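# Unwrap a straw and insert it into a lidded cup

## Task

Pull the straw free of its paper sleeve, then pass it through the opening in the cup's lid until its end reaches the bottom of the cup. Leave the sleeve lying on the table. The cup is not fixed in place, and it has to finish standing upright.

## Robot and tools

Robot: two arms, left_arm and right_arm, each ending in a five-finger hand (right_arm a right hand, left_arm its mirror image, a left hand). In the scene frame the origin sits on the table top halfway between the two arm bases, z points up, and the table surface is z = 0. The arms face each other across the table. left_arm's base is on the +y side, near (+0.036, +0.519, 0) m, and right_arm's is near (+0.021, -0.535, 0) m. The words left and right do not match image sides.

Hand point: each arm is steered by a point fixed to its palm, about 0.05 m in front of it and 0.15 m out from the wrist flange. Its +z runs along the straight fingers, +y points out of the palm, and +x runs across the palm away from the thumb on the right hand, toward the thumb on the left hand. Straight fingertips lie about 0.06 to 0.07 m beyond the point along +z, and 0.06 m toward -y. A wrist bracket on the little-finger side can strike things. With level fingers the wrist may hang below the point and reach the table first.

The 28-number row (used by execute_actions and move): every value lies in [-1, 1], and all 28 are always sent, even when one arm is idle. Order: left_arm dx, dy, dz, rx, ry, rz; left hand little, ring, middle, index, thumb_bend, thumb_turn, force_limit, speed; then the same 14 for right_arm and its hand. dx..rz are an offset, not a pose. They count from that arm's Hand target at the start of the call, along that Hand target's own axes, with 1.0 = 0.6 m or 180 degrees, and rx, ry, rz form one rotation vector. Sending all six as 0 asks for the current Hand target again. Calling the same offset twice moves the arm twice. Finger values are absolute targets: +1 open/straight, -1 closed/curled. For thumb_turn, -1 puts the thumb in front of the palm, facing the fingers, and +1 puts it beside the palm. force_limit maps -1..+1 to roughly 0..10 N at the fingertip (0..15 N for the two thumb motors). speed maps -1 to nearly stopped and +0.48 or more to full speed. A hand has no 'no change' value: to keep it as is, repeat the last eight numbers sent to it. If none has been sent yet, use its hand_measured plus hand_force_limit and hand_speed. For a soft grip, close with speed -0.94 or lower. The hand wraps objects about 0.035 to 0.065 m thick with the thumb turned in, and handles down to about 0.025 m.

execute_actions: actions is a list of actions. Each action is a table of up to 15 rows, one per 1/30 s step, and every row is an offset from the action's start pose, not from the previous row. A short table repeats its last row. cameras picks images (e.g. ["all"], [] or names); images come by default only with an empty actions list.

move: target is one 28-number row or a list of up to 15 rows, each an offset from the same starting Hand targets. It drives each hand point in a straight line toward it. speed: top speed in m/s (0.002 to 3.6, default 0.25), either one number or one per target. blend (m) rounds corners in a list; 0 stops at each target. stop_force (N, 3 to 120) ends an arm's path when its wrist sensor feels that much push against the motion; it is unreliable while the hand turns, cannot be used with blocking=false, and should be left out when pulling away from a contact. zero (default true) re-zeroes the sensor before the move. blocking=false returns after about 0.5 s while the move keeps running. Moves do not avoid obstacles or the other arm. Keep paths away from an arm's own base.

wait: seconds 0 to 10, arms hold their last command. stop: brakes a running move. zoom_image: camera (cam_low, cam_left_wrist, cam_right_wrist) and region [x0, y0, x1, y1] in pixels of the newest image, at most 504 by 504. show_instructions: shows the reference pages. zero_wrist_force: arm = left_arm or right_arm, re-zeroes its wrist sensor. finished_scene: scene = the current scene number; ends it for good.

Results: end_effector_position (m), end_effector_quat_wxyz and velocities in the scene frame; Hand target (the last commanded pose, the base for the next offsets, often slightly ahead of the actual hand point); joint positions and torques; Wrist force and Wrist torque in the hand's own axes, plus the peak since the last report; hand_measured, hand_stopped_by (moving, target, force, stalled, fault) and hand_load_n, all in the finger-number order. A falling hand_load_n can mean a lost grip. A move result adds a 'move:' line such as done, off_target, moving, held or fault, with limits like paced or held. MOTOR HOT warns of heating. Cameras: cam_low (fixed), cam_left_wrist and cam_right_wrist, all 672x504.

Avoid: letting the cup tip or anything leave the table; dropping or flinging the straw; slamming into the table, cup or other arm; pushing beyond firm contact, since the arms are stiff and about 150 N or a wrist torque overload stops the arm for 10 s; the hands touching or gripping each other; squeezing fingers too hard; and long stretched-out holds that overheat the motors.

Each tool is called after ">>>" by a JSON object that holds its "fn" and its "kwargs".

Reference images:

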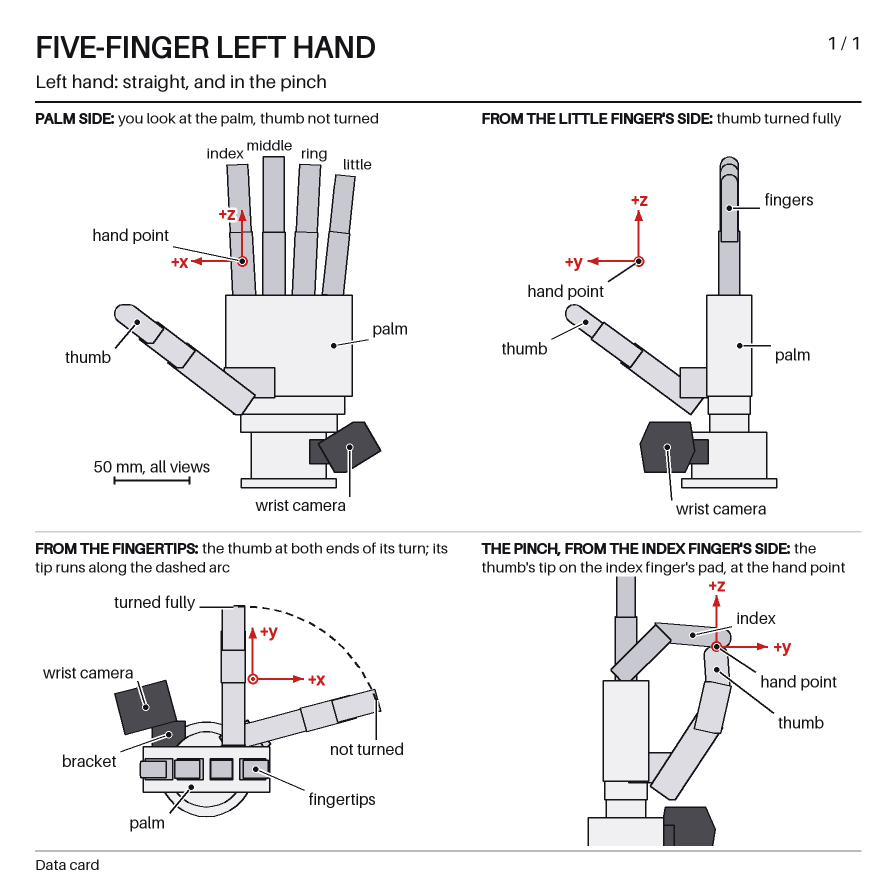

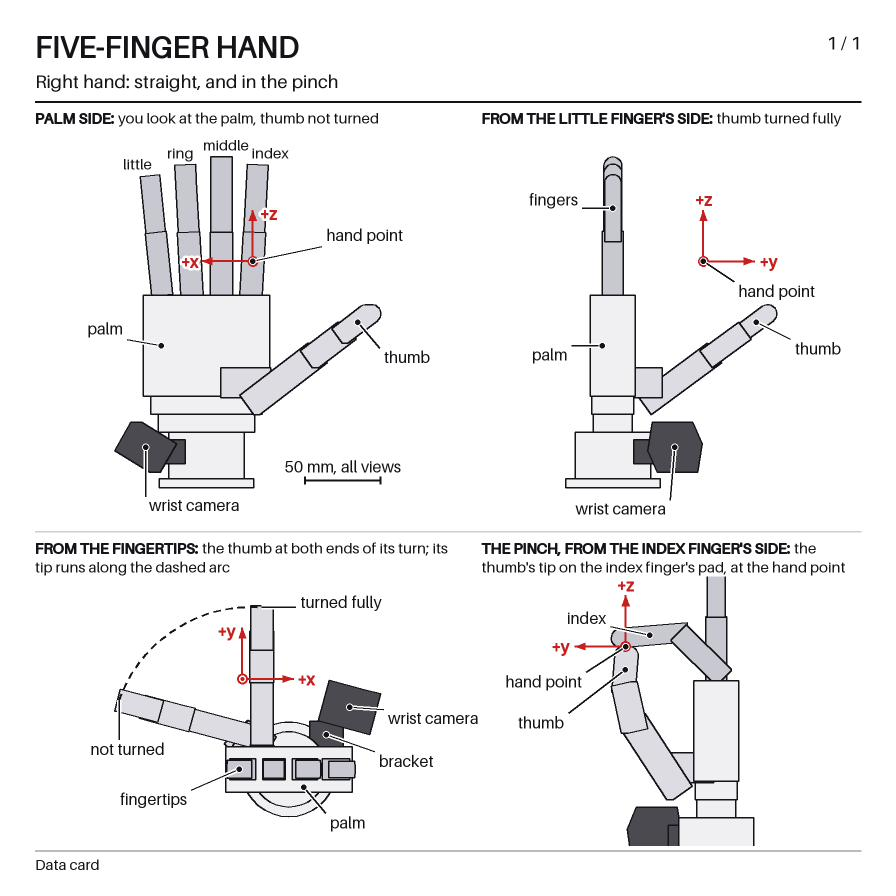

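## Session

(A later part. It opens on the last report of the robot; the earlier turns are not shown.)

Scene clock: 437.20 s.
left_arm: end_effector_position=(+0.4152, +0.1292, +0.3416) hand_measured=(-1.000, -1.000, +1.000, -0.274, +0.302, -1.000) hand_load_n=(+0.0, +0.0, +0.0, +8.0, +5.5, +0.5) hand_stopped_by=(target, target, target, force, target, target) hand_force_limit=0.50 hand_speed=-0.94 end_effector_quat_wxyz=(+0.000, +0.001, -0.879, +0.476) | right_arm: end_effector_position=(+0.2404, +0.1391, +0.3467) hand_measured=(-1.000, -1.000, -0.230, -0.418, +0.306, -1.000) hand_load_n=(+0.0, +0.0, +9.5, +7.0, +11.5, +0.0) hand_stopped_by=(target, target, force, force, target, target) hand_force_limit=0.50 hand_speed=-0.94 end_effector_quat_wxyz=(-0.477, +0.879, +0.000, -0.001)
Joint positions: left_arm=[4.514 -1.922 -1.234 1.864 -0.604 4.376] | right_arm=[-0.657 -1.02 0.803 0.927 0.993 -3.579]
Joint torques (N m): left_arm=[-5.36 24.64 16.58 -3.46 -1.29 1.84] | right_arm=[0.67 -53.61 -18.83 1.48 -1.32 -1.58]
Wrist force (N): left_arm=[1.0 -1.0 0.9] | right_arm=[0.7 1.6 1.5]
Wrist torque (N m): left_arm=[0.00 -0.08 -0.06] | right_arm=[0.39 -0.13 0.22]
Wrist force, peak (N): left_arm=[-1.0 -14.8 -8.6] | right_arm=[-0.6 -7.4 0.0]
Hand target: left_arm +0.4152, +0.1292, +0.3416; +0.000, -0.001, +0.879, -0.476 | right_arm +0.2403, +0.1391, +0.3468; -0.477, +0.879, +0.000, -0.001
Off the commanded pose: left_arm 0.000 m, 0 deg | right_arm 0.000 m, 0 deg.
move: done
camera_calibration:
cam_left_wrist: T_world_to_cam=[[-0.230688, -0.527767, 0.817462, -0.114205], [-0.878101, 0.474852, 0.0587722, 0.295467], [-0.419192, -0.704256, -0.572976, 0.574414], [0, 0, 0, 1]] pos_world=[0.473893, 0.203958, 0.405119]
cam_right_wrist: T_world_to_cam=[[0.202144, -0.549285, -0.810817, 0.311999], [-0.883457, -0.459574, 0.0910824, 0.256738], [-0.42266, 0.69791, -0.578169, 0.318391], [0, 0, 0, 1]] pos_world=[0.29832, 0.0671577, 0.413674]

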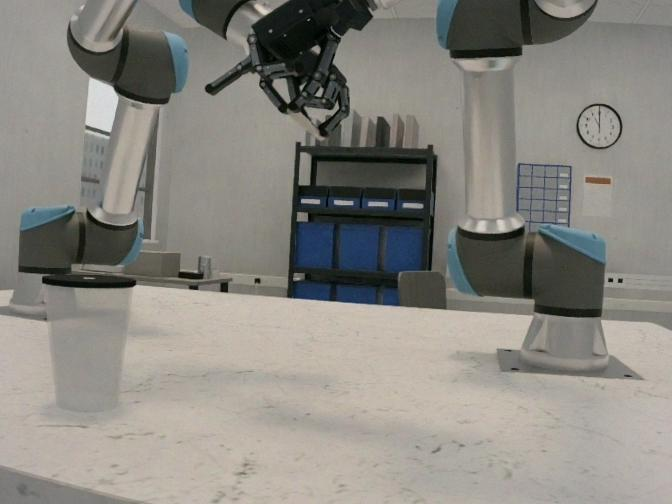

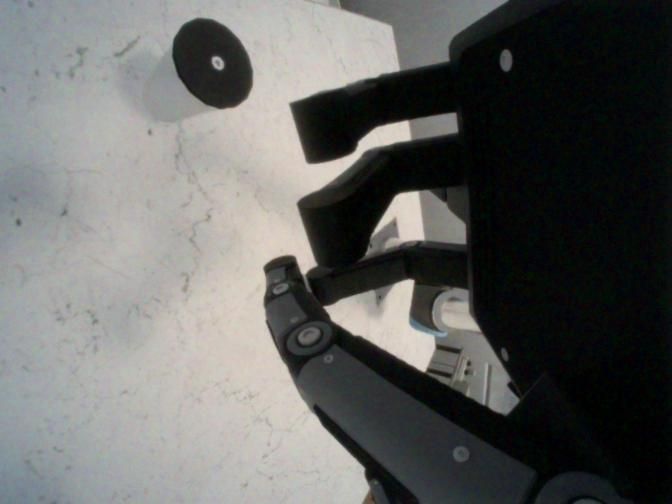

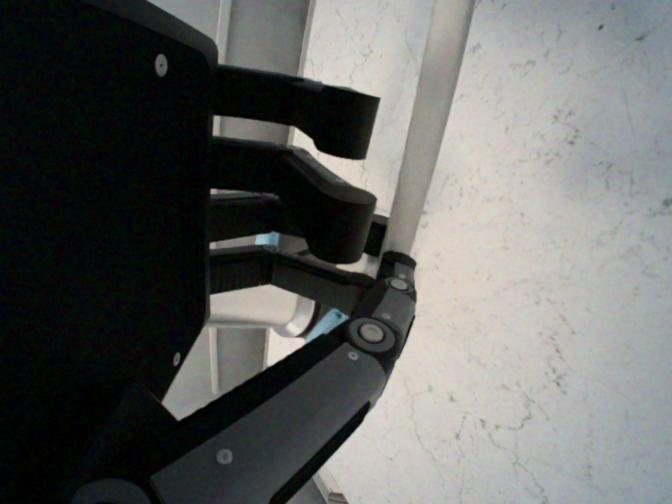

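>>> {"fn": "move", "kwargs": {"target": [[0,0,0,0,0,0,-1,-1,1,-0.75,0.30,-1,0.9,-0.92,0,0,0,0,0,0,-1,-1,-0.65,-0.7,0.30,-1,0.5,-0.94],[-0.04,0,0,0,0,0,-1,-1,1,-0.75,0.30,-1,0.9,-0.92,-0.02,0,0,0,0,0,-1,-1,-0.65,-0.7,0.30,-1,0.5,-0.94]], "speed": 0.015, "cameras": ["cam_low","cam_left_wrist"]}}

>>> {"fn": "zoom_image", "kwargs": {"camera": "cam_low", "region": [200, 40, 360, 160]}}

Scene clock: 443.73 s.
left_arm: end_effector_position=(+0.4393, +0.1293, +0.3416) hand_measured=(-1.000, -1.000, +1.000, -0.400, +0.302, -1.000) hand_load_n=(+0.0, +0.0, -0.5, +10.0, +5.5, -0.5) hand_stopped_by=(target, target, target, force, target, target) hand_force_limit=0.90 hand_speed=-0.92 end_effector_quat_wxyz=(+0.000, +0.001, -0.879, +0.476) | right_arm: end_effector_position=(+0.2282, +0.1391, +0.3468) hand_measured=(-1.000, -1.000, -0.230, -0.418, +0.308, -1.000) hand_load_n=(+0.0, +0.0, +0.0, +8.5, +8.0, -0.5) hand_stopped_by=(target, target, force, force, target, target) hand_force_limit=0.50 hand_speed=-0.94 end_effector_quat_wxyz=(-0.477, +0.879, +0.000, -0.001)
Joint positions: left_arm=[4.524 -1.979 -1.156 1.831 -0.602 4.392] | right_arm=[-0.64 -1.039 0.831 0.911 1.006 -3.566]
Joint torques (N m): left_arm=[2.01 43.74 7.24 -1.75 3.02 0.41] | right_arm=[-1.74 -41.65 -18.07 -0.14 0.12 0.75]
Wrist force (N): left_arm=[0.0 -0.8 -0.1] | right_arm=[-0.2 2.0 0.5]
Wrist torque (N m): left_arm=[-0.03 -0.02 -0.08] | right_arm=[0.40 -0.02 0.14]
Wrist force, peak (N): left_arm=[1.2 -1.1 1.1] | right_arm=[0.7 2.1 1.7]
Hand target: left_arm +0.4392, +0.1293, +0.3416; +0.000, -0.001, +0.879, -0.476 | right_arm +0.2283, +0.1391, +0.3468; -0.477, +0.879, +0.000, -0.001
Off the commanded pose: left_arm 0.000 m, 0 deg | right_arm 0.000 m, 0 deg.
move: done
camera_calibration:
cam_left_wrist: T_world_to_cam=[[-0.230617, -0.527806, 0.817457, -0.108619], [-0.87812, 0.474809, 0.0588387, 0.316573], [-0.419191, -0.704256, -0.572976, 0.584587], [0, 0, 0, 1]] pos_world=[0.497993, 0.204058, 0.405119]
Images, in order (width x height): cam_low 672x504, cam_left_wrist 672x504.

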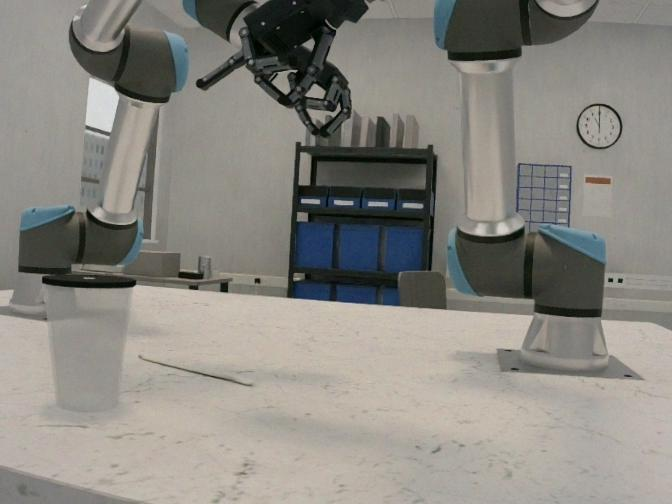

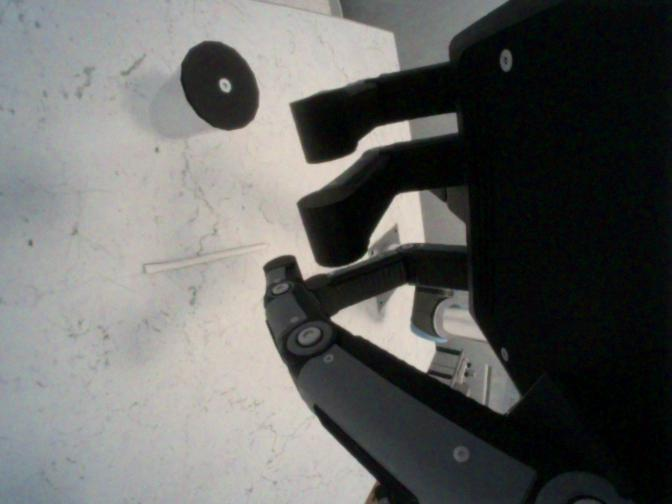

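Scaled by 3.150 from the camera's 672x504 image, which has a finer 960x720 frame.

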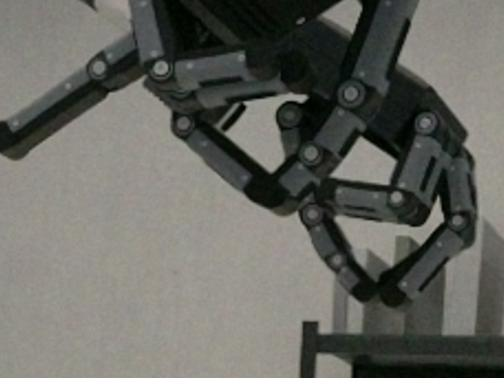

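>>> {"fn": "zoom_image", "kwargs": {"camera": "cam_left_wrist", "region": [120, 200, 290, 310]}}

>>> {"fn": "zoom_image", "kwargs": {"camera": "cam_low", "region": [120, 330, 270, 410]}}

Scaled by 2.965 from the camera's 672x504 image, which has a finer 960x720 frame.

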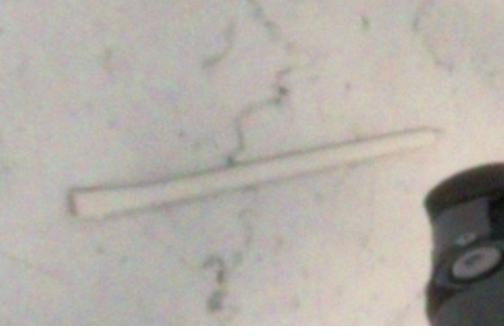

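Scaled by 3.360 from the camera's 672x504 image, which has a finer 960x720 frame.

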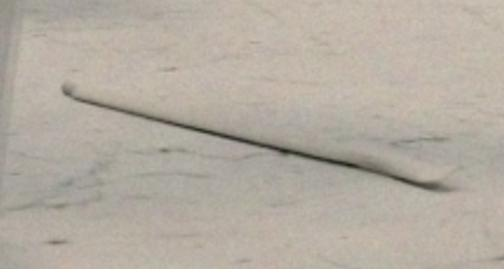

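>>> {"fn": "zoom_image", "kwargs": {"camera": "cam_low", "region": [130, 345, 170, 375]}}

>>> {"fn": "zoom_image", "kwargs": {"camera": "cam_low", "region": [225, 365, 265, 395]}}

Scaled by 12.600 from the camera's 672x504 image, which has a finer 960x720 frame.

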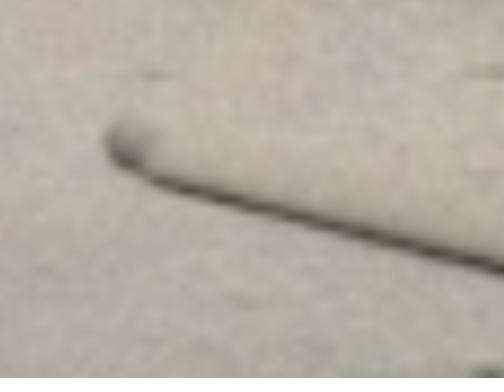

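Scaled by 12.600 from the camera's 672x504 image, which has a finer 960x720 frame.

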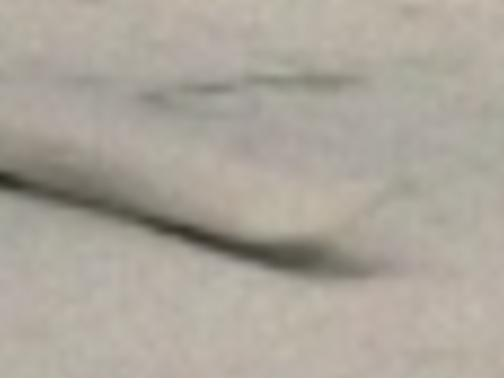

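>>> {"fn": "move", "kwargs": {"target": [[0,0,0,0,0,0,-1,-1,1,-0.05,0.5,-1,0.5,-0.5,0,0,0,0,0,0,-1,-1,1,-0.05,0.5,-1,0.5,-0.5],[0,0,0,0,0,0,-1,-1,1,-0.05,0.5,-1,0.5,-0.5,0.1895,0.4227,-0.2007,0,0.5039,0.3273,-1,-1,1,-0.05,0.5,-1,0.5,-0.5]], "speed": 0.15, "cameras": ["cam_low","cam_right_wrist"]}}

Scene clock: 475.97 s.
left_arm: end_effector_position=(+0.4392, +0.1293, +0.3416) hand_measured=(-1.000, -1.000, +1.000, -0.050, +0.500, -1.000) hand_load_n=(+0.0, +0.0, -0.5, +0.0, +0.0, +0.0) hand_stopped_by=(target, target, target, target, target, target) hand_force_limit=0.50 hand_speed=-0.50 end_effector_quat_wxyz=(+0.000, +0.001, -0.879, +0.476) | right_arm: end_effector_position=(+0.3422, -0.1000, +0.1999) hand_measured=(-1.000, -1.000, +1.000, -0.050, +0.500, -1.000) hand_load_n=(+0.0, +0.0, +0.0, +0.0, +0.0, +0.5) hand_stopped_by=(target, target, target, target, target, target) hand_force_limit=0.50 hand_speed=-0.50 end_effector_quat_wxyz=(+0.279, -0.516, +0.711, -0.386)
Joint positions: left_arm=[4.524 -1.979 -1.157 1.831 -0.602 4.392] | right_arm=[-0.53 -1.125 1.441 0.872 2.513 -2.034]
Joint torques (N m): left_arm=[-4.66 42.23 11.44 -3.33 -0.05 -1.63] | right_arm=[8.72 -41.04 -4.9 3 -0.27 1.76]
Wrist force (N): left_arm=[0.0 -0.6 -0.3] | right_arm=[-0.5 1.7 0.6]
Wrist torque (N m): left_arm=[0.00 -0.02 -0.08] | right_arm=[0.40 -0.01 0.19]
Wrist force, peak (N): left_arm=[0.1 -1.1 0.0] | right_arm=[-0.4 2.3 0.7]
Hand target: left_arm +0.4392, +0.1293, +0.3416; +0.000, -0.001, +0.879, -0.476 | right_arm +0.3421, -0.1001, +0.1998; +0.279, -0.516, +0.711, -0.386
Off the commanded pose: left_arm 0.000 m, 0 deg | right_arm 0.000 m, 0 deg.
move: done
camera_calibration:
cam_right_wrist: T_world_to_cam=[[-0.585122, -0.0230519, -0.810618, 0.363075], [-0.161382, 0.982912, 0.0885379, 0.147894], [0.794725, 0.182625, -0.578844, -0.0244439], [0, 0, 0, 1]] pos_world=[0.255737, -0.132533, 0.267072]
Images, in order (width x height): cam_low 672x504, cam_right_wrist 672x504.

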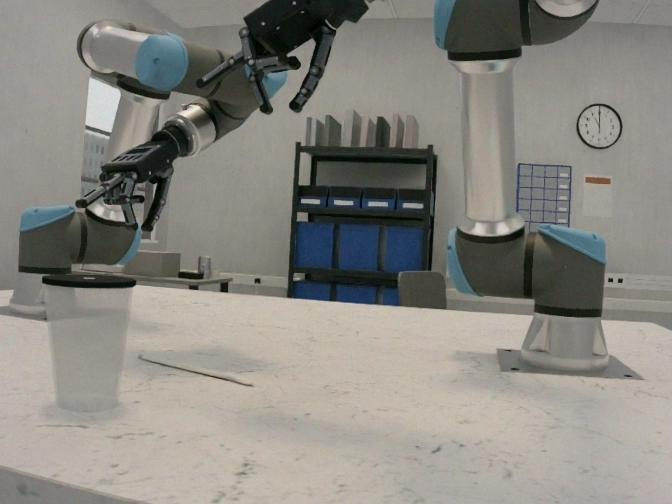

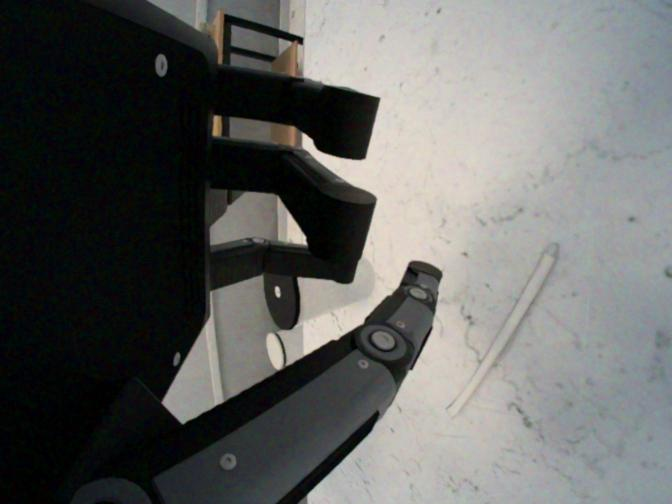

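>>> {"fn": "zoom_image", "kwargs": {"camera": "cam_right_wrist", "region": [520, 220, 590, 280]}}

Scaled by 7.200 from the camera's 672x504 image, which has a finer 960x720 frame.

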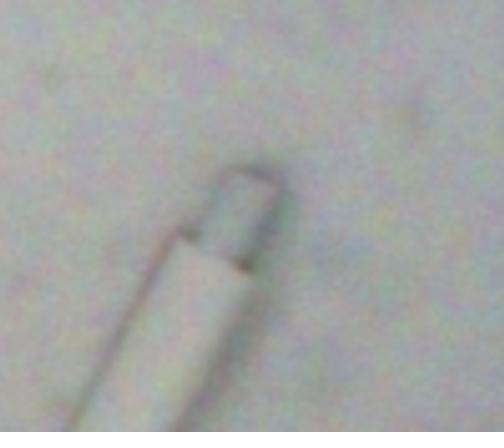

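>>> {"fn": "move", "kwargs": {"target": [0.0723,0.2603,0.2777,0,-0.3351,-0.2177,-1,-1,1,-0.05,0.5,-1,0.5,-0.5,0.0069,0.2061,0.1112,0,0,0,-1,-1,1,-0.05,0.5,-1,0.5,-0.5], "speed": 0.12, "cameras": ["cam_low","cam_left_wrist","cam_right_wrist"]}}

Scene clock: 493.53 s.
left_arm: end_effector_position=(+0.3958, +0.0748, +0.1199) hand_measured=(-1.000, -1.000, +1.000, -0.050, +0.500, -1.000) hand_load_n=(+0.0, +0.0, +0.0, +0.0, +0.0, +0.0) hand_stopped_by=(target, target, target, target, target, target) hand_force_limit=0.50 hand_speed=-0.50 end_effector_quat_wxyz=(-0.281, +0.517, -0.711, +0.385) | right_arm: end_effector_position=(+0.3297, -0.1007, +0.0597) hand_measured=(-1.000, -1.000, +1.000, -0.050, +0.500, -1.000) hand_load_n=(+0.0, +0.0, +0.0, +0.0, +0.5, +0.0) hand_stopped_by=(target, target, target, target, target, target) hand_force_limit=0.50 hand_speed=-0.50 end_effector_quat_wxyz=(+0.279, -0.516, +0.711, -0.386)
Joint positions: left_arm=[3.968 -1.818 -1.82 3.018 -1.92 2.904] | right_arm=[-0.509 -0.977 1.615 0.579 2.521 -1.999]
Joint torques (N m): left_arm=[-0.35 28.77 7.99 -2.37 -2.3 -1.35] | right_arm=[2.65 -48.19 -25.75 3.65 2.93 -0.75]
Wrist force (N): left_arm=[0.2 -0.5 -0.2] | right_arm=[-0.4 1.8 0.6]
Wrist torque (N m): left_arm=[0.03 -0.04 -0.06] | right_arm=[0.42 0.01 0.12]
Wrist force, peak (N): left_arm=[0.0 -1.0 -0.5] | right_arm=[-0.6 2.4 0.6]
Hand target: left_arm +0.3957, +0.0749, +0.1198; +0.281, -0.517, +0.711, -0.385 | right_arm +0.3298, -0.1007, +0.0598; +0.279, -0.516, +0.711, -0.386
Off the commanded pose: left_arm 0.000 m, 0 deg | right_arm 0.000 m, 0 deg.
move: done
camera_calibration:
cam_left_wrist: T_world_to_cam=[[0.42911, -0.384525, 0.817316, -0.237887], [-0.724095, -0.687359, 0.0567832, 0.343583], [0.539955, -0.61618, -0.573385, 0.0148211], [0, 0, 0, 1]] pos_world=[0.342864, 0.153824, 0.183417]
cam_right_wrist: T_world_to_cam=[[-0.585357, -0.0234398, -0.810437, 0.242137], [-0.161421, 0.98294, 0.088161, 0.159054], [0.794544, 0.182427, -0.579154, -0.0955588], [0, 0, 0, 1]] pos_world=[0.243337, -0.133233, 0.126871]

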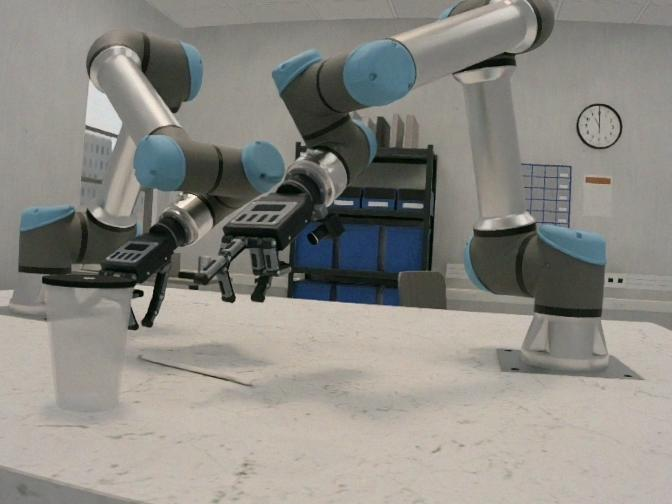

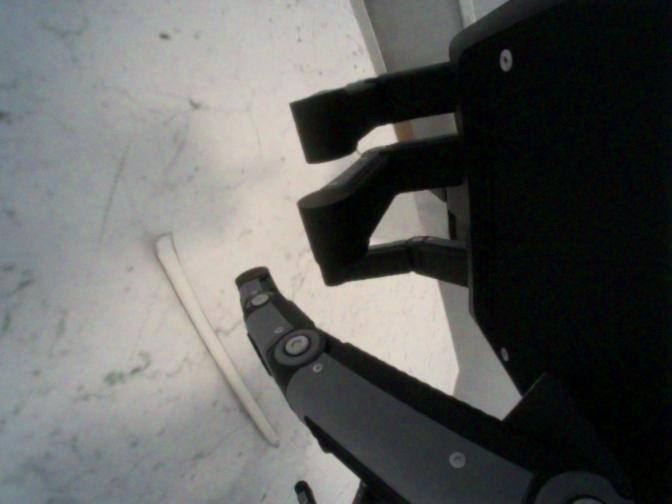

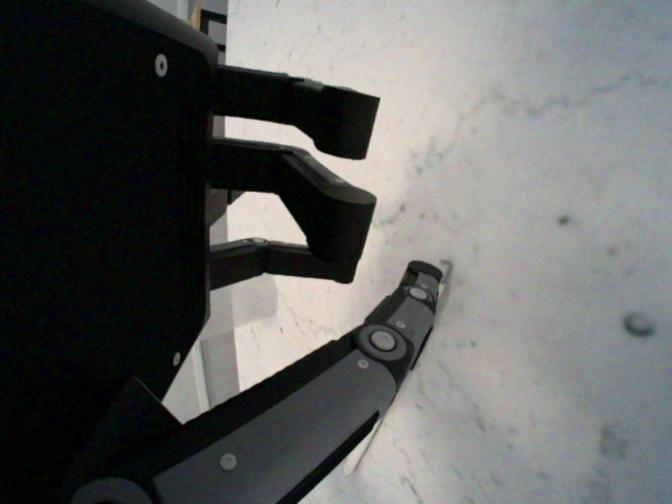

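>>> {"fn": "move", "kwargs": {"target": [0.0122,0.1362,0.0729,0,0,0,-1,-1,1,-0.05,0.5,-1,0.5,-0.5,0.0,0.0517,0.0316,0,0,0,-1,-1,1,-0.05,0.5,-1,0.5,-0.5], "speed": 0.06}}

>>> {"fn": "move", "kwargs": {"target": [0,0.021,0.0137,0,0,0,-1,-1,1,-0.05,0.5,-1,0.5,-0.5,0.0,0.021,0.0137,0,0,0,-1,-1,1,-0.05,0.5,-1,0.5,-0.5], "speed": 0.01, "stop_force": 4, "cameras": ["cam_left_wrist","cam_right_wrist"]}}

>>> {"fn": "zoom_image", "kwargs": {"camera": "cam_left_wrist", "region": [220, 200, 380, 340]}}

>>> {"fn": "zoom_image", "kwargs": {"camera": "cam_right_wrist", "region": [300, 200, 460, 340]}}

Scene clock: 507.93 s.
left_arm: end_effector_position=(+0.3858, +0.0706, +0.0273) hand_measured=(-1.000, -1.000, +1.000, -0.050, +0.500, -1.000) hand_load_n=(+0.0, +0.5, +0.0, +0.0, -0.5, +0.0) hand_stopped_by=(target, target, target, target, target, target) hand_force_limit=0.50 hand_speed=-0.50 end_effector_quat_wxyz=(-0.281, +0.517, -0.711, +0.385) | right_arm: end_effector_position=(+0.3288, -0.1004, +0.0234) hand_measured=(-1.000, -1.000, +1.000, -0.050, +0.500, -1.000) hand_load_n=(+0.0, +0.0, +0.0, +0.0, +0.0, +0.0) hand_stopped_by=(target, target, target, target, target, target) hand_force_limit=0.50 hand_speed=-0.50 end_effector_quat_wxyz=(+0.279, -0.516, +0.711, -0.386)
Joint positions: left_arm=[3.943 -1.949 -1.925 3.248 -1.941 2.888] | right_arm=[-0.506 -0.923 1.637 0.506 2.522 -1.996]
Joint torques (N m): left_arm=[6.32 36.93 26.36 -2.16 0.4 0.86] | right_arm=[7.49 -49.6 -10.89 3.64 2.84 0.82]
Wrist force (N): left_arm=[0.3 -0.4 -0.6] | right_arm=[-0.8 2.0 0.5]
Wrist torque (N m): left_arm=[0.06 -0.07 0.03] | right_arm=[0.44 0.06 0.11]
Wrist force, peak (N): left_arm=[0.1 -1.1 -0.5] | right_arm=[-0.6 2.2 0.6]
Hand target: left_arm +0.3860, +0.0705, +0.0274; +0.281, -0.517, +0.711, -0.385 | right_arm +0.3288, -0.1004, +0.0235; +0.279, -0.516, +0.711, -0.386
Off the commanded pose: left_arm 0.000 m, 0 deg | right_arm 0.000 m, 0 deg.
move: done

Scene clock: 510.10 s.
left_arm: end_effector_position=(+0.3860, +0.0705, +0.0170) hand_measured=(-1.000, -1.000, +1.000, -0.050, +0.500, -1.000) hand_load_n=(+0.0, +0.0, +0.0, +0.0, -0.5, +0.0) hand_stopped_by=(target, target, target, target, target, target) hand_force_limit=0.50 hand_speed=-0.50 end_effector_quat_wxyz=(-0.281, +0.517, -0.711, +0.385) | right_arm: end_effector_position=(+0.3288, -0.1004, +0.0167) hand_measured=(-1.000, -1.000, +1.000, -0.050, +0.500, -1.000) hand_load_n=(+0.0, +0.0, +0.0, +0.0, +0.0, +0.0) hand_stopped_by=(target, target, target, target, target, target) hand_force_limit=0.50 hand_speed=-0.50 end_effector_quat_wxyz=(+0.279, -0.516, +0.711, -0.386)
Joint positions: left_arm=[3.943 -1.966 -1.934 3.275 -1.941 2.888] | right_arm=[-0.506 -0.913 1.64 0.492 2.522 -1.996]
Joint torques (N m): left_arm=[8.38 35.51 24.56 -1.7 1.4 1.71] | right_arm=[2.05 -49.46 -23.69 3.58 2.27 0.14]
Wrist force (N): left_arm=[0.3 -4.5 -5.0] | right_arm=[-0.9 -1.5 -2.6]
Wrist torque (N m): left_arm=[-0.18 -0.09 0.06] | right_arm=[0.17 0.11 0.06]
Wrist force, peak (N): left_arm=[0.3 -9.7 -12.0] | right_arm=[-1.2 -7.4 -8.7]
Hand target: left_arm +0.3860, +0.0705, +0.0170; +0.281, -0.517, +0.711, -0.385 (not the last commanded pose) | right_arm +0.3288, -0.1004, +0.0167; +0.279, -0.516, +0.711, -0.386 (not the last commanded pose)
Off the commanded pose: left_arm 0.005 m, 0 deg | right_arm 0.008 m, 0 deg.
move: contact (left_arm, right_arm)
camera_calibration:
cam_left_wrist: T_world_to_cam=[[0.42935, -0.38443, 0.817235, -0.151403], [-0.723873, -0.687586, 0.0568583, 0.339322], [0.540061, -0.615986, -0.573493, -0.0415365], [0, 0, 0, 1]] pos_world=[0.333063, 0.149524, 0.0806175]
cam_right_wrist: T_world_to_cam=[[-0.585272, -0.0232536, -0.810504, 0.206778], [-0.161398, 0.982927, 0.0883465, 0.162383], [0.794612, 0.18252, -0.579032, -0.119816], [0, 0, 0, 1]] pos_world=[0.242437, -0.132933, 0.0838713]
Images, in order (width x height): cam_left_wrist 672x504, cam_right_wrist 672x504.

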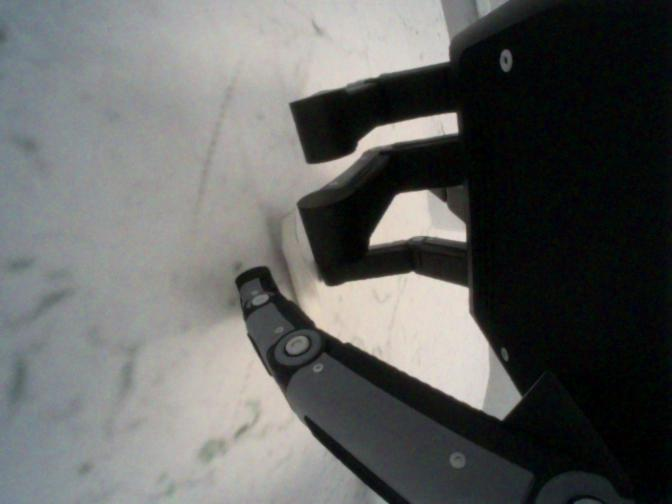

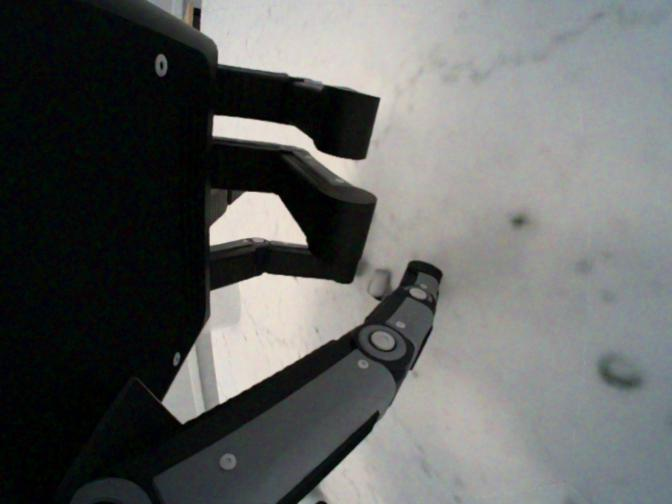

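Scaled by 3.150 from the camera's 672x504 image, which has a finer 960x720 frame.

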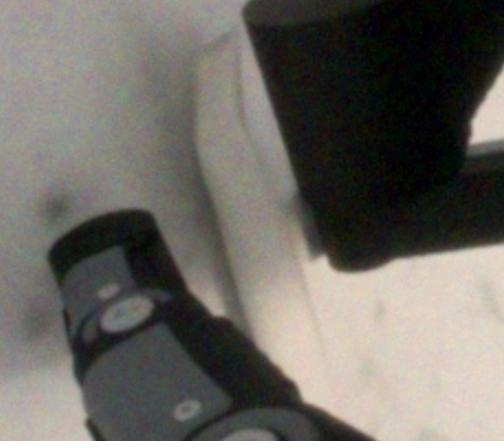

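Scaled by 3.150 from the camera's 672x504 image, which has a finer 960x720 frame.

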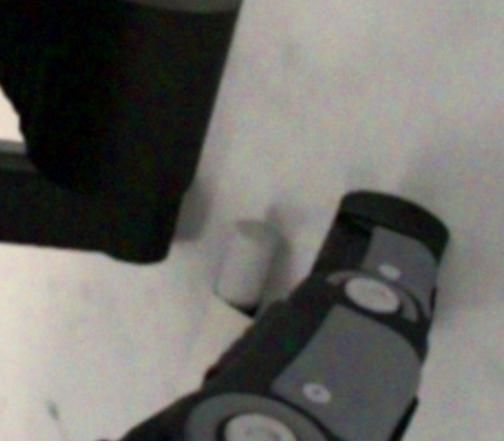

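>>> {"fn": "execute_actions", "kwargs": {"actions": [[[0,0.0014,0.0009,0,0,0,-1,-1,1,-0.09,0.46,-1,0.5,-0.9,0,0.0014,0.0009,0,0,0,-1,-1,1,-0.09,0.46,-1,0.5,-0.9]],[[0,0.0014,0.0009,0,0,0,-1,-1,1,-0.13,0.42,-1,0.5,-0.9,0,0.0014,0.0009,0,0,0,-1,-1,1,-0.13,0.42,-1,0.5,-0.9]],[[0,0.0014,0.0009,0,0,0,-1,-1,1,-0.17,0.38,-1,0.5,-0.9,0,0.0014,0.0009,0,0,0,-1,-1,1,-0.17,0.38,-1,0.5,-0.9]],[[0,0.0014,0.0009,0,0,0,-1,-1,1,-0.21,0.34,-1,0.5,-0.9,0,0.0014,0.0009,0,0,0,-1,-1,1,-0.21,0.34,-1,0.5,-0.9]],[[0,0.0014,0.0009,0,0,0,-1,-1,1,-0.25,0.30,-1,0.5,-0.9,0,0.0014,0.0009,0,0,0,-1,-1,1,-0.25,0.30,-1,0.5,-0.9]],[[0,0.0003,0.0002,0,0,0,-1,-1,1,-0.7,0.30,-1,0.5,-0.94,0,0.0003,0.0002,0,0,0,-1,-1,1,-0.7,0.30,-1,0.5,-0.94]],[[0,0.0003,0.0002,0,0,0,-1,-1,1,-0.7,0.30,-1,0.5,-0.94,0,0.0003,0.0002,0,0,0,-1,-1,1,-0.7,0.30,-1,0.5,-0.94]]], "cameras": ["cam_left_wrist","cam_right_wrist"]}}

>>> {"fn": "zoom_image", "kwargs": {"camera": "cam_left_wrist", "region": [220, 200, 380, 340]}}

>>> {"fn": "zoom_image", "kwargs": {"camera": "cam_right_wrist", "region": [300, 200, 460, 340]}}

Scene clock: 521.37 s.
left_arm: end_effector_position=(+0.3860, +0.0706, +0.0116) hand_measured=(-1.000, -1.000, +1.000, -0.270, +0.302, -1.000) hand_load_n=(+0.0, +0.5, +0.0, +7.0, +2.5, -2.5) hand_stopped_by=(target, target, target, force, target, target) hand_force_limit=0.50 hand_speed=-0.94 end_effector_quat_wxyz=(-0.281, +0.517, -0.711, +0.385) | right_arm: end_effector_position=(+0.3288, -0.1004, +0.0112) hand_measured=(-1.000, -1.000, +1.000, -0.372, +0.300, -1.000) hand_load_n=(+0.0, +0.0, +0.0, +8.0, -0.5, -1.0) hand_stopped_by=(target, target, target, force, target, target) hand_force_limit=0.50 hand_speed=-0.94 end_effector_quat_wxyz=(+0.279, -0.516, +0.711, -0.386)
Joint positions: left_arm=[3.943 -1.976 -1.938 3.288 -1.941 2.888] | right_arm=[-0.506 -0.904 1.643 0.481 2.522 -1.996]
Joint torques (N m): left_arm=[-3.75 12.98 -0.82 -1.94 -1.92 -1.14] | right_arm=[1.62 -33.89 1.7 1.95 1.64 0.1]
Wrist force (N): left_arm=[1.0 -14.3 -16.5] | right_arm=[-0.8 -5.7 -4.6]
Wrist torque (N m): left_arm=[-0.41 -0.29 0.18] | right_arm=[0.07 0.09 0.01]
Wrist force, peak (N): left_arm=[0.2 -24.3 -25.2] | right_arm=[-1.1 -19.3 -22.5]
Hand target: left_arm +0.3859, +0.0706, +0.0116; +0.281, -0.517, +0.711, -0.385 | right_arm +0.3288, -0.1004, +0.0112; +0.279, -0.516, +0.711, -0.386
Off the commanded pose: left_arm 0.000 m, 0 deg | right_arm 0.000 m, 0 deg.
camera_calibration:
cam_left_wrist: T_world_to_cam=[[0.429327, -0.384403, 0.817259, -0.146988], [-0.723834, -0.687631, 0.0568166, 0.339626], [0.540132, -0.615953, -0.573462, -0.0446645], [0, 0, 0, 1]] pos_world=[0.333063, 0.149523, 0.0752174]
cam_right_wrist: T_world_to_cam=[[-0.585272, -0.0232536, -0.810504, 0.202262], [-0.161398, 0.982927, 0.0883465, 0.162852], [0.794612, 0.18252, -0.579032, -0.122921], [0, 0, 0, 1]] pos_world=[0.242337, -0.132933, 0.0783713]
Images, in order (width x height): cam_left_wrist 672x504, cam_right_wrist 672x504.

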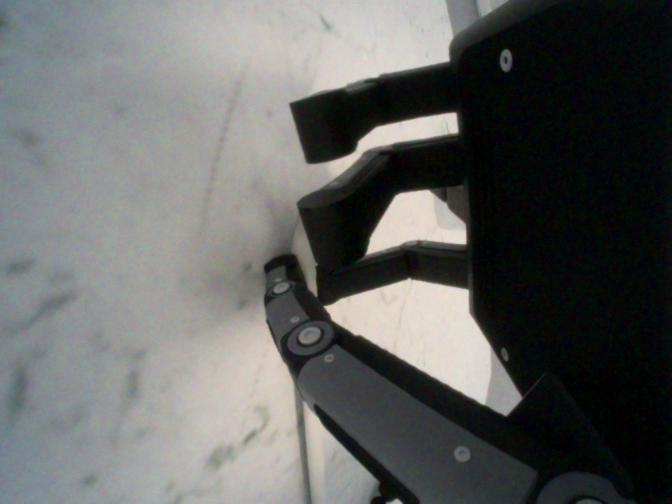

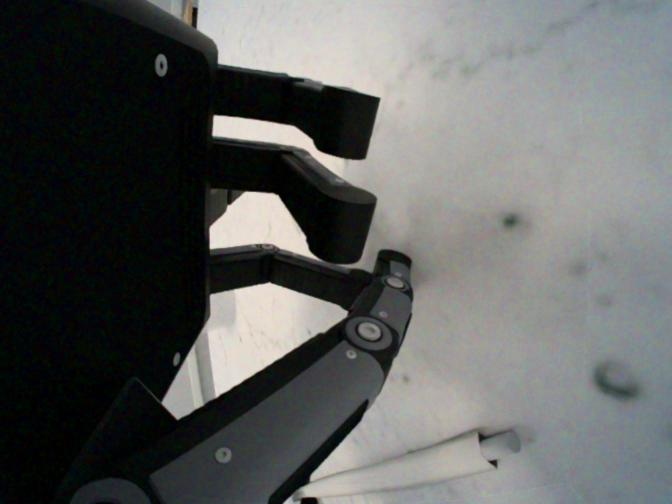

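Scaled by 3.150 from the camera's 672x504 image, which has a finer 960x720 frame.

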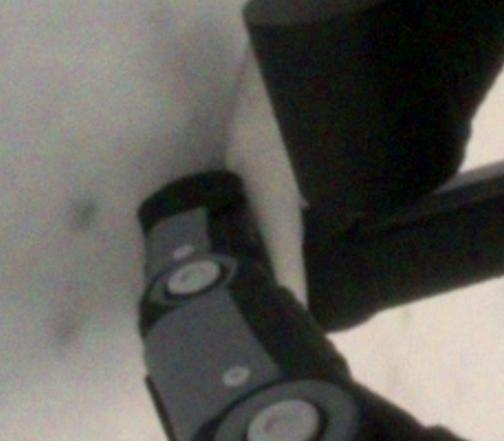

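Scaled by 3.150 from the camera's 672x504 image, which has a finer 960x720 frame.

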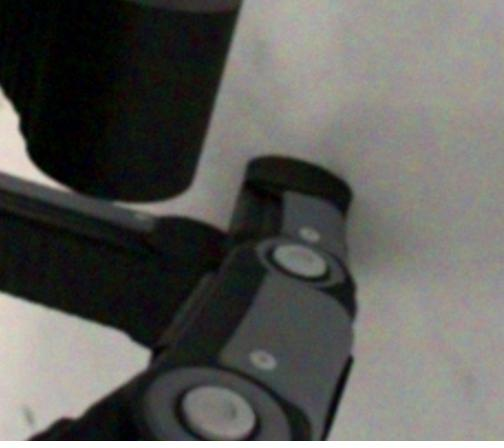

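>>> {"fn": "execute_actions", "kwargs": {"actions": [[[0,0,0,0,0,0,-1,-1,1,-0.7,0.30,-1,0.5,-0.94,0,-0.007,-0.0045,0,0,0,-1,-1,1,-0.2,0.4,-1,0.5,-0.6]]]}}

>>> {"fn": "move", "kwargs": {"target": [[0,0,0,0,0,0,-1,-1,1,-0.7,0.30,-1,0.5,-0.94,0,-0.11,-0.072,0,0,0,-1,-1,1,-0.2,0.4,-1,0.5,-0.6],[0,0,0,0,0,0,-1,-1,1,-0.7,0.30,-1,0.5,-0.94,0.05,-0.11,-0.15,0,0.091,0.059,-1,-1,1,-0.05,0.5,-1,0.5,-0.6]], "speed": 0.12, "cameras": ["cam_left_wrist","cam_right_wrist","cam_low"]}}

Scene clock: 530.47 s.
left_arm: end_effector_position=(+0.3859, +0.0706, +0.0116) hand_measured=(-1.000, -1.000, +1.000, -0.270, +0.302, -1.000) hand_load_n=(+0.0, +0.0, -0.5, +7.0, +2.5, -2.0) hand_stopped_by=(target, target, target, force, target, target) hand_force_limit=0.50 hand_speed=-0.94 end_effector_quat_wxyz=(-0.281, +0.517, -0.711, +0.385) | right_arm: end_effector_position=(+0.3288, -0.1004, +0.0162) hand_measured=(-1.000, -1.000, +1.000, -0.200, +0.400, -1.000) hand_load_n=(+0.0, +0.0, +0.0, +0.0, +0.0, +0.0) hand_stopped_by=(target, target, target, target, target, target) hand_force_limit=0.50 hand_speed=-0.60 end_effector_quat_wxyz=(+0.279, -0.516, +0.711, -0.386)
Joint positions: left_arm=[3.943 -1.976 -1.938 3.288 -1.941 2.888] | right_arm=[-0.506 -0.912 1.64 0.491 2.522 -1.996]
Joint torques (N m): left_arm=[-5.03 12.79 3.41 -2.38 -2.16 -1.11] | right_arm=[-3.36 -46.39 -20.52 2.49 0.98 1.31]
Wrist force (N): left_arm=[1.0 -14.6 -16.8] | right_arm=[-0.4 2.0 0.4]
Wrist torque (N m): left_arm=[-0.41 -0.29 0.19] | right_arm=[0.44 0.02 0.16]
Wrist force, peak (N): left_arm=[1.0 -14.8 -16.8] | right_arm=[-0.6 -6.0 -5.1]
Hand target: left_arm +0.3859, +0.0706, +0.0116; +0.281, -0.517, +0.711, -0.385 | right_arm +0.3288, -0.1004, +0.0162; +0.279, -0.516, +0.711, -0.386
Off the commanded pose: left_arm 0.000 m, 0 deg | right_arm 0.000 m, 0 deg.

Scene clock: 533.87 s.
left_arm: end_effector_position=(+0.3859, +0.0706, +0.0116) hand_measured=(-1.000, -1.000, +1.000, -0.270, +0.302, -1.000) hand_load_n=(+0.5, +0.0, +0.0, +7.0, +2.5, -2.0) hand_stopped_by=(target, target, target, force, target, target) hand_force_limit=0.50 hand_speed=-0.94 end_effector_quat_wxyz=(-0.281, +0.517, -0.711, +0.385) | right_arm: end_effector_position=(+0.2820, -0.1165, +0.1207) hand_measured=(-1.000, -1.000, +1.000, -0.050, +0.500, -1.000) hand_load_n=(+0.5, +0.0, +0.0, +0.0, +0.0, +0.0) hand_stopped_by=(target, target, target, target, target, target) hand_force_limit=0.50 hand_speed=-0.60 end_effector_quat_wxyz=(+0.210, -0.388, +0.788, -0.428)
Joint positions: left_arm=[3.943 -1.976 -1.938 3.288 -1.941 2.888] | right_arm=[-0.412 -0.902 1.488 1.274 2.537 -1.227]
Joint torques (N m): left_arm=[-5.09 12.64 7.38 -2.31 -2.19 -0.96] | right_arm=[-7.36 -51.64 -0.67 4.33 3.18 1.97]
Wrist force (N): left_arm=[1.2 -14.4 -16.7] | right_arm=[-0.5 2.1 0.3]
Wrist torque (N m): left_arm=[-0.40 -0.32 0.19] | right_arm=[0.43 0.02 0.21]
Wrist force, peak (N): left_arm=[1.1 -14.8 -16.9] | right_arm=[-0.5 3.2 1.2]
Hand target: left_arm +0.3859, +0.0706, +0.0116; +0.281, -0.517, +0.711, -0.385 | right_arm +0.2820, -0.1165, +0.1207; +0.210, -0.388, +0.788, -0.428
Off the commanded pose: left_arm 0.000 m, 0 deg | right_arm 0.000 m, 0 deg.
move: done
camera_calibration:
cam_left_wrist: T_world_to_cam=[[0.42935, -0.38443, 0.817235, -0.14699], [-0.723873, -0.687586, 0.0568583, 0.339629], [0.540061, -0.615986, -0.573493, -0.0446333], [0, 0, 0, 1]] pos_world=[0.333063, 0.149524, 0.0752175]
cam_right_wrist: T_world_to_cam=[[-0.559239, 0.173052, -0.810743, 0.27891], [0.17631, 0.980424, 0.087654, 0.0660091], [0.810041, -0.0939223, -0.578802, -0.0560932], [0, 0, 0, 1]] pos_world=[0.189777, -0.118251, 0.187871]

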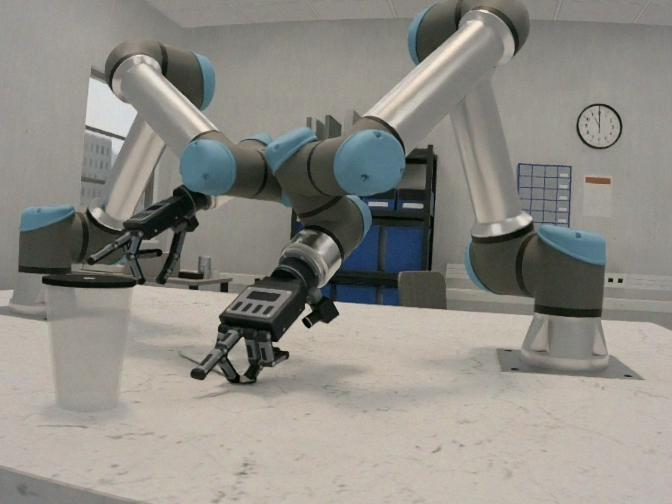

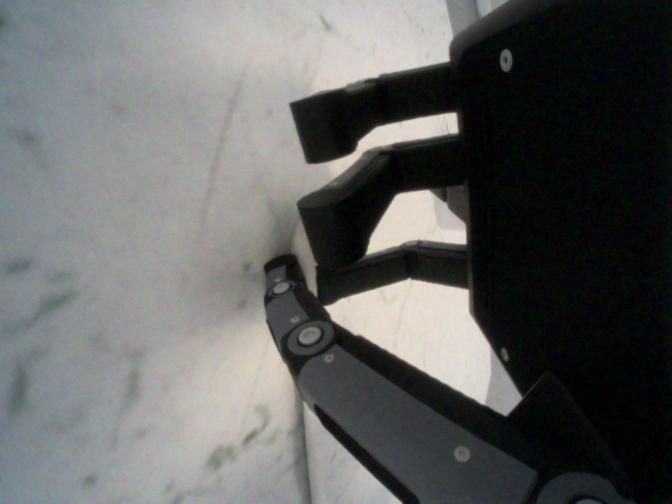

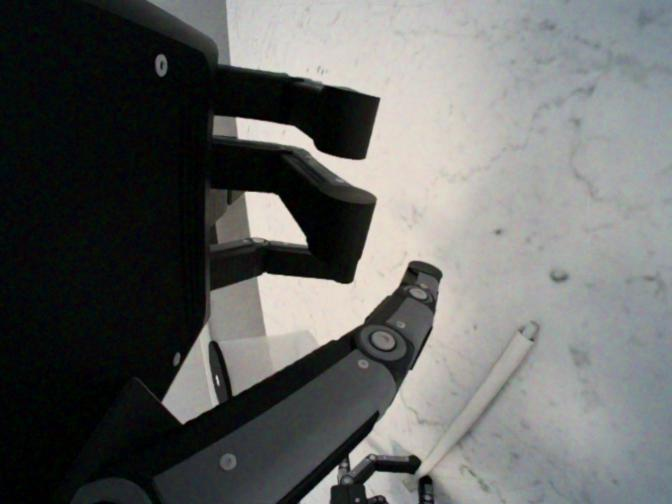

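>>> {"fn": "move", "kwargs": {"target": [0,0,0,0,0,0,-1,-1,1,-0.7,0.30,-1,0.5,-0.94,-0.0545,0.12,0.001,0,0,0,-1,-1,1,-0.05,0.5,-1,0.5,-0.6], "speed": 0.12, "cameras": ["cam_right_wrist"]}}

Scene clock: 544.10 s.
left_arm: end_effector_position=(+0.3859, +0.0706, +0.0116) hand_measured=(-1.000, -1.000, +1.000, -0.270, +0.302, -1.000) hand_load_n=(+0.0, +0.0, +0.0, +7.0, +2.5, -2.5) hand_stopped_by=(target, target, target, force, target, target) hand_force_limit=0.50 hand_speed=-0.94 end_effector_quat_wxyz=(-0.281, +0.517, -0.711, +0.385) | right_arm: end_effector_position=(+0.2778, -0.0979, +0.0976) hand_measured=(-1.000, -1.000, +1.000, -0.050, +0.500, -1.000) hand_load_n=(+0.0, +0.0, +0.0, +0.0, +0.0, +0.0) hand_stopped_by=(target, target, target, target, target, target) hand_force_limit=0.50 hand_speed=-0.60 end_effector_quat_wxyz=(+0.210, -0.388, +0.788, -0.428)
Joint positions: left_arm=[3.943 -1.976 -1.938 3.288 -1.941 2.888] | right_arm=[-0.389 -0.834 1.443 1.283 2.53 -1.188]
Joint torques (N m): left_arm=[-5.52 13.53 12 -2.35 -2.02 -0.85] | right_arm=[-4.52 -50.51 0.06 0.82 2.79 -1.63]
Wrist force (N): left_arm=[1.3 -14.6 -16.6] | right_arm=[-0.2 1.9 0.4]
Wrist torque (N m): left_arm=[-0.44 -0.33 0.20] | right_arm=[0.37 -0.02 0.14]
Wrist force, peak (N): left_arm=[1.4 -14.8 -17.0] | right_arm=[-2.0 8.2 1.2]
Hand target: left_arm +0.3859, +0.0706, +0.0116; +0.281, -0.517, +0.711, -0.385 | right_arm +0.2778, -0.0980, +0.0975; +0.210, -0.388, +0.788, -0.428 (not the last commanded pose)
Off the commanded pose: left_arm 0.000 m, 0 deg | right_arm 0.049 m, 0 deg.
move: held (right_arm; a check stopped the path); limits=held
pose unreachable (right arm): on one or more control steps of this call, first in action 0 (counted from 0), this arm could not follow its commanded pose, so it was not sent that pose on those steps. It may still have moved: this result reports where it is.
cause: moving toward the commanded pose would bring a part of the arm too close to another arm (a part of this arm just beyond joint 4 (wrist 1) and a part of the left arm just beyond its joint 5 (wrist 2), at the place that arm is still heading or pushing toward).
camera_calibration:
cam_right_wrist: T_world_to_cam=[[-0.559304, 0.17319, -0.810669, 0.254572], [0.176157, 0.980428, 0.0879211, 0.0505406], [0.81003, -0.0936307, -0.578866, -0.0641918], [0, 0, 0, 1]] pos_world=[0.185477, -0.099651, 0.164771]
Images, in order (width x height): cam_right_wrist 672x504.

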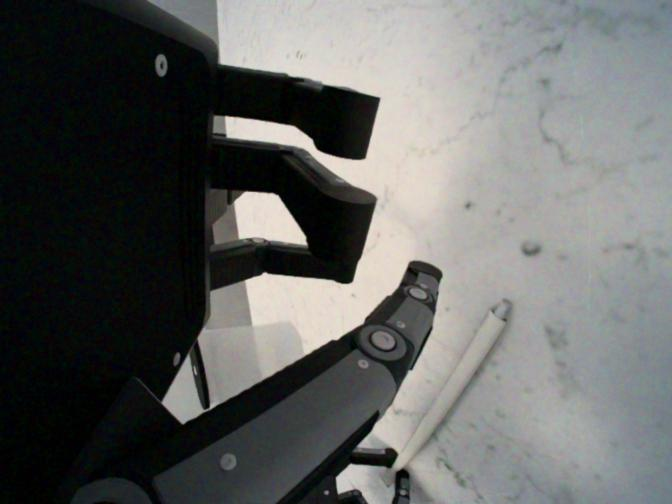

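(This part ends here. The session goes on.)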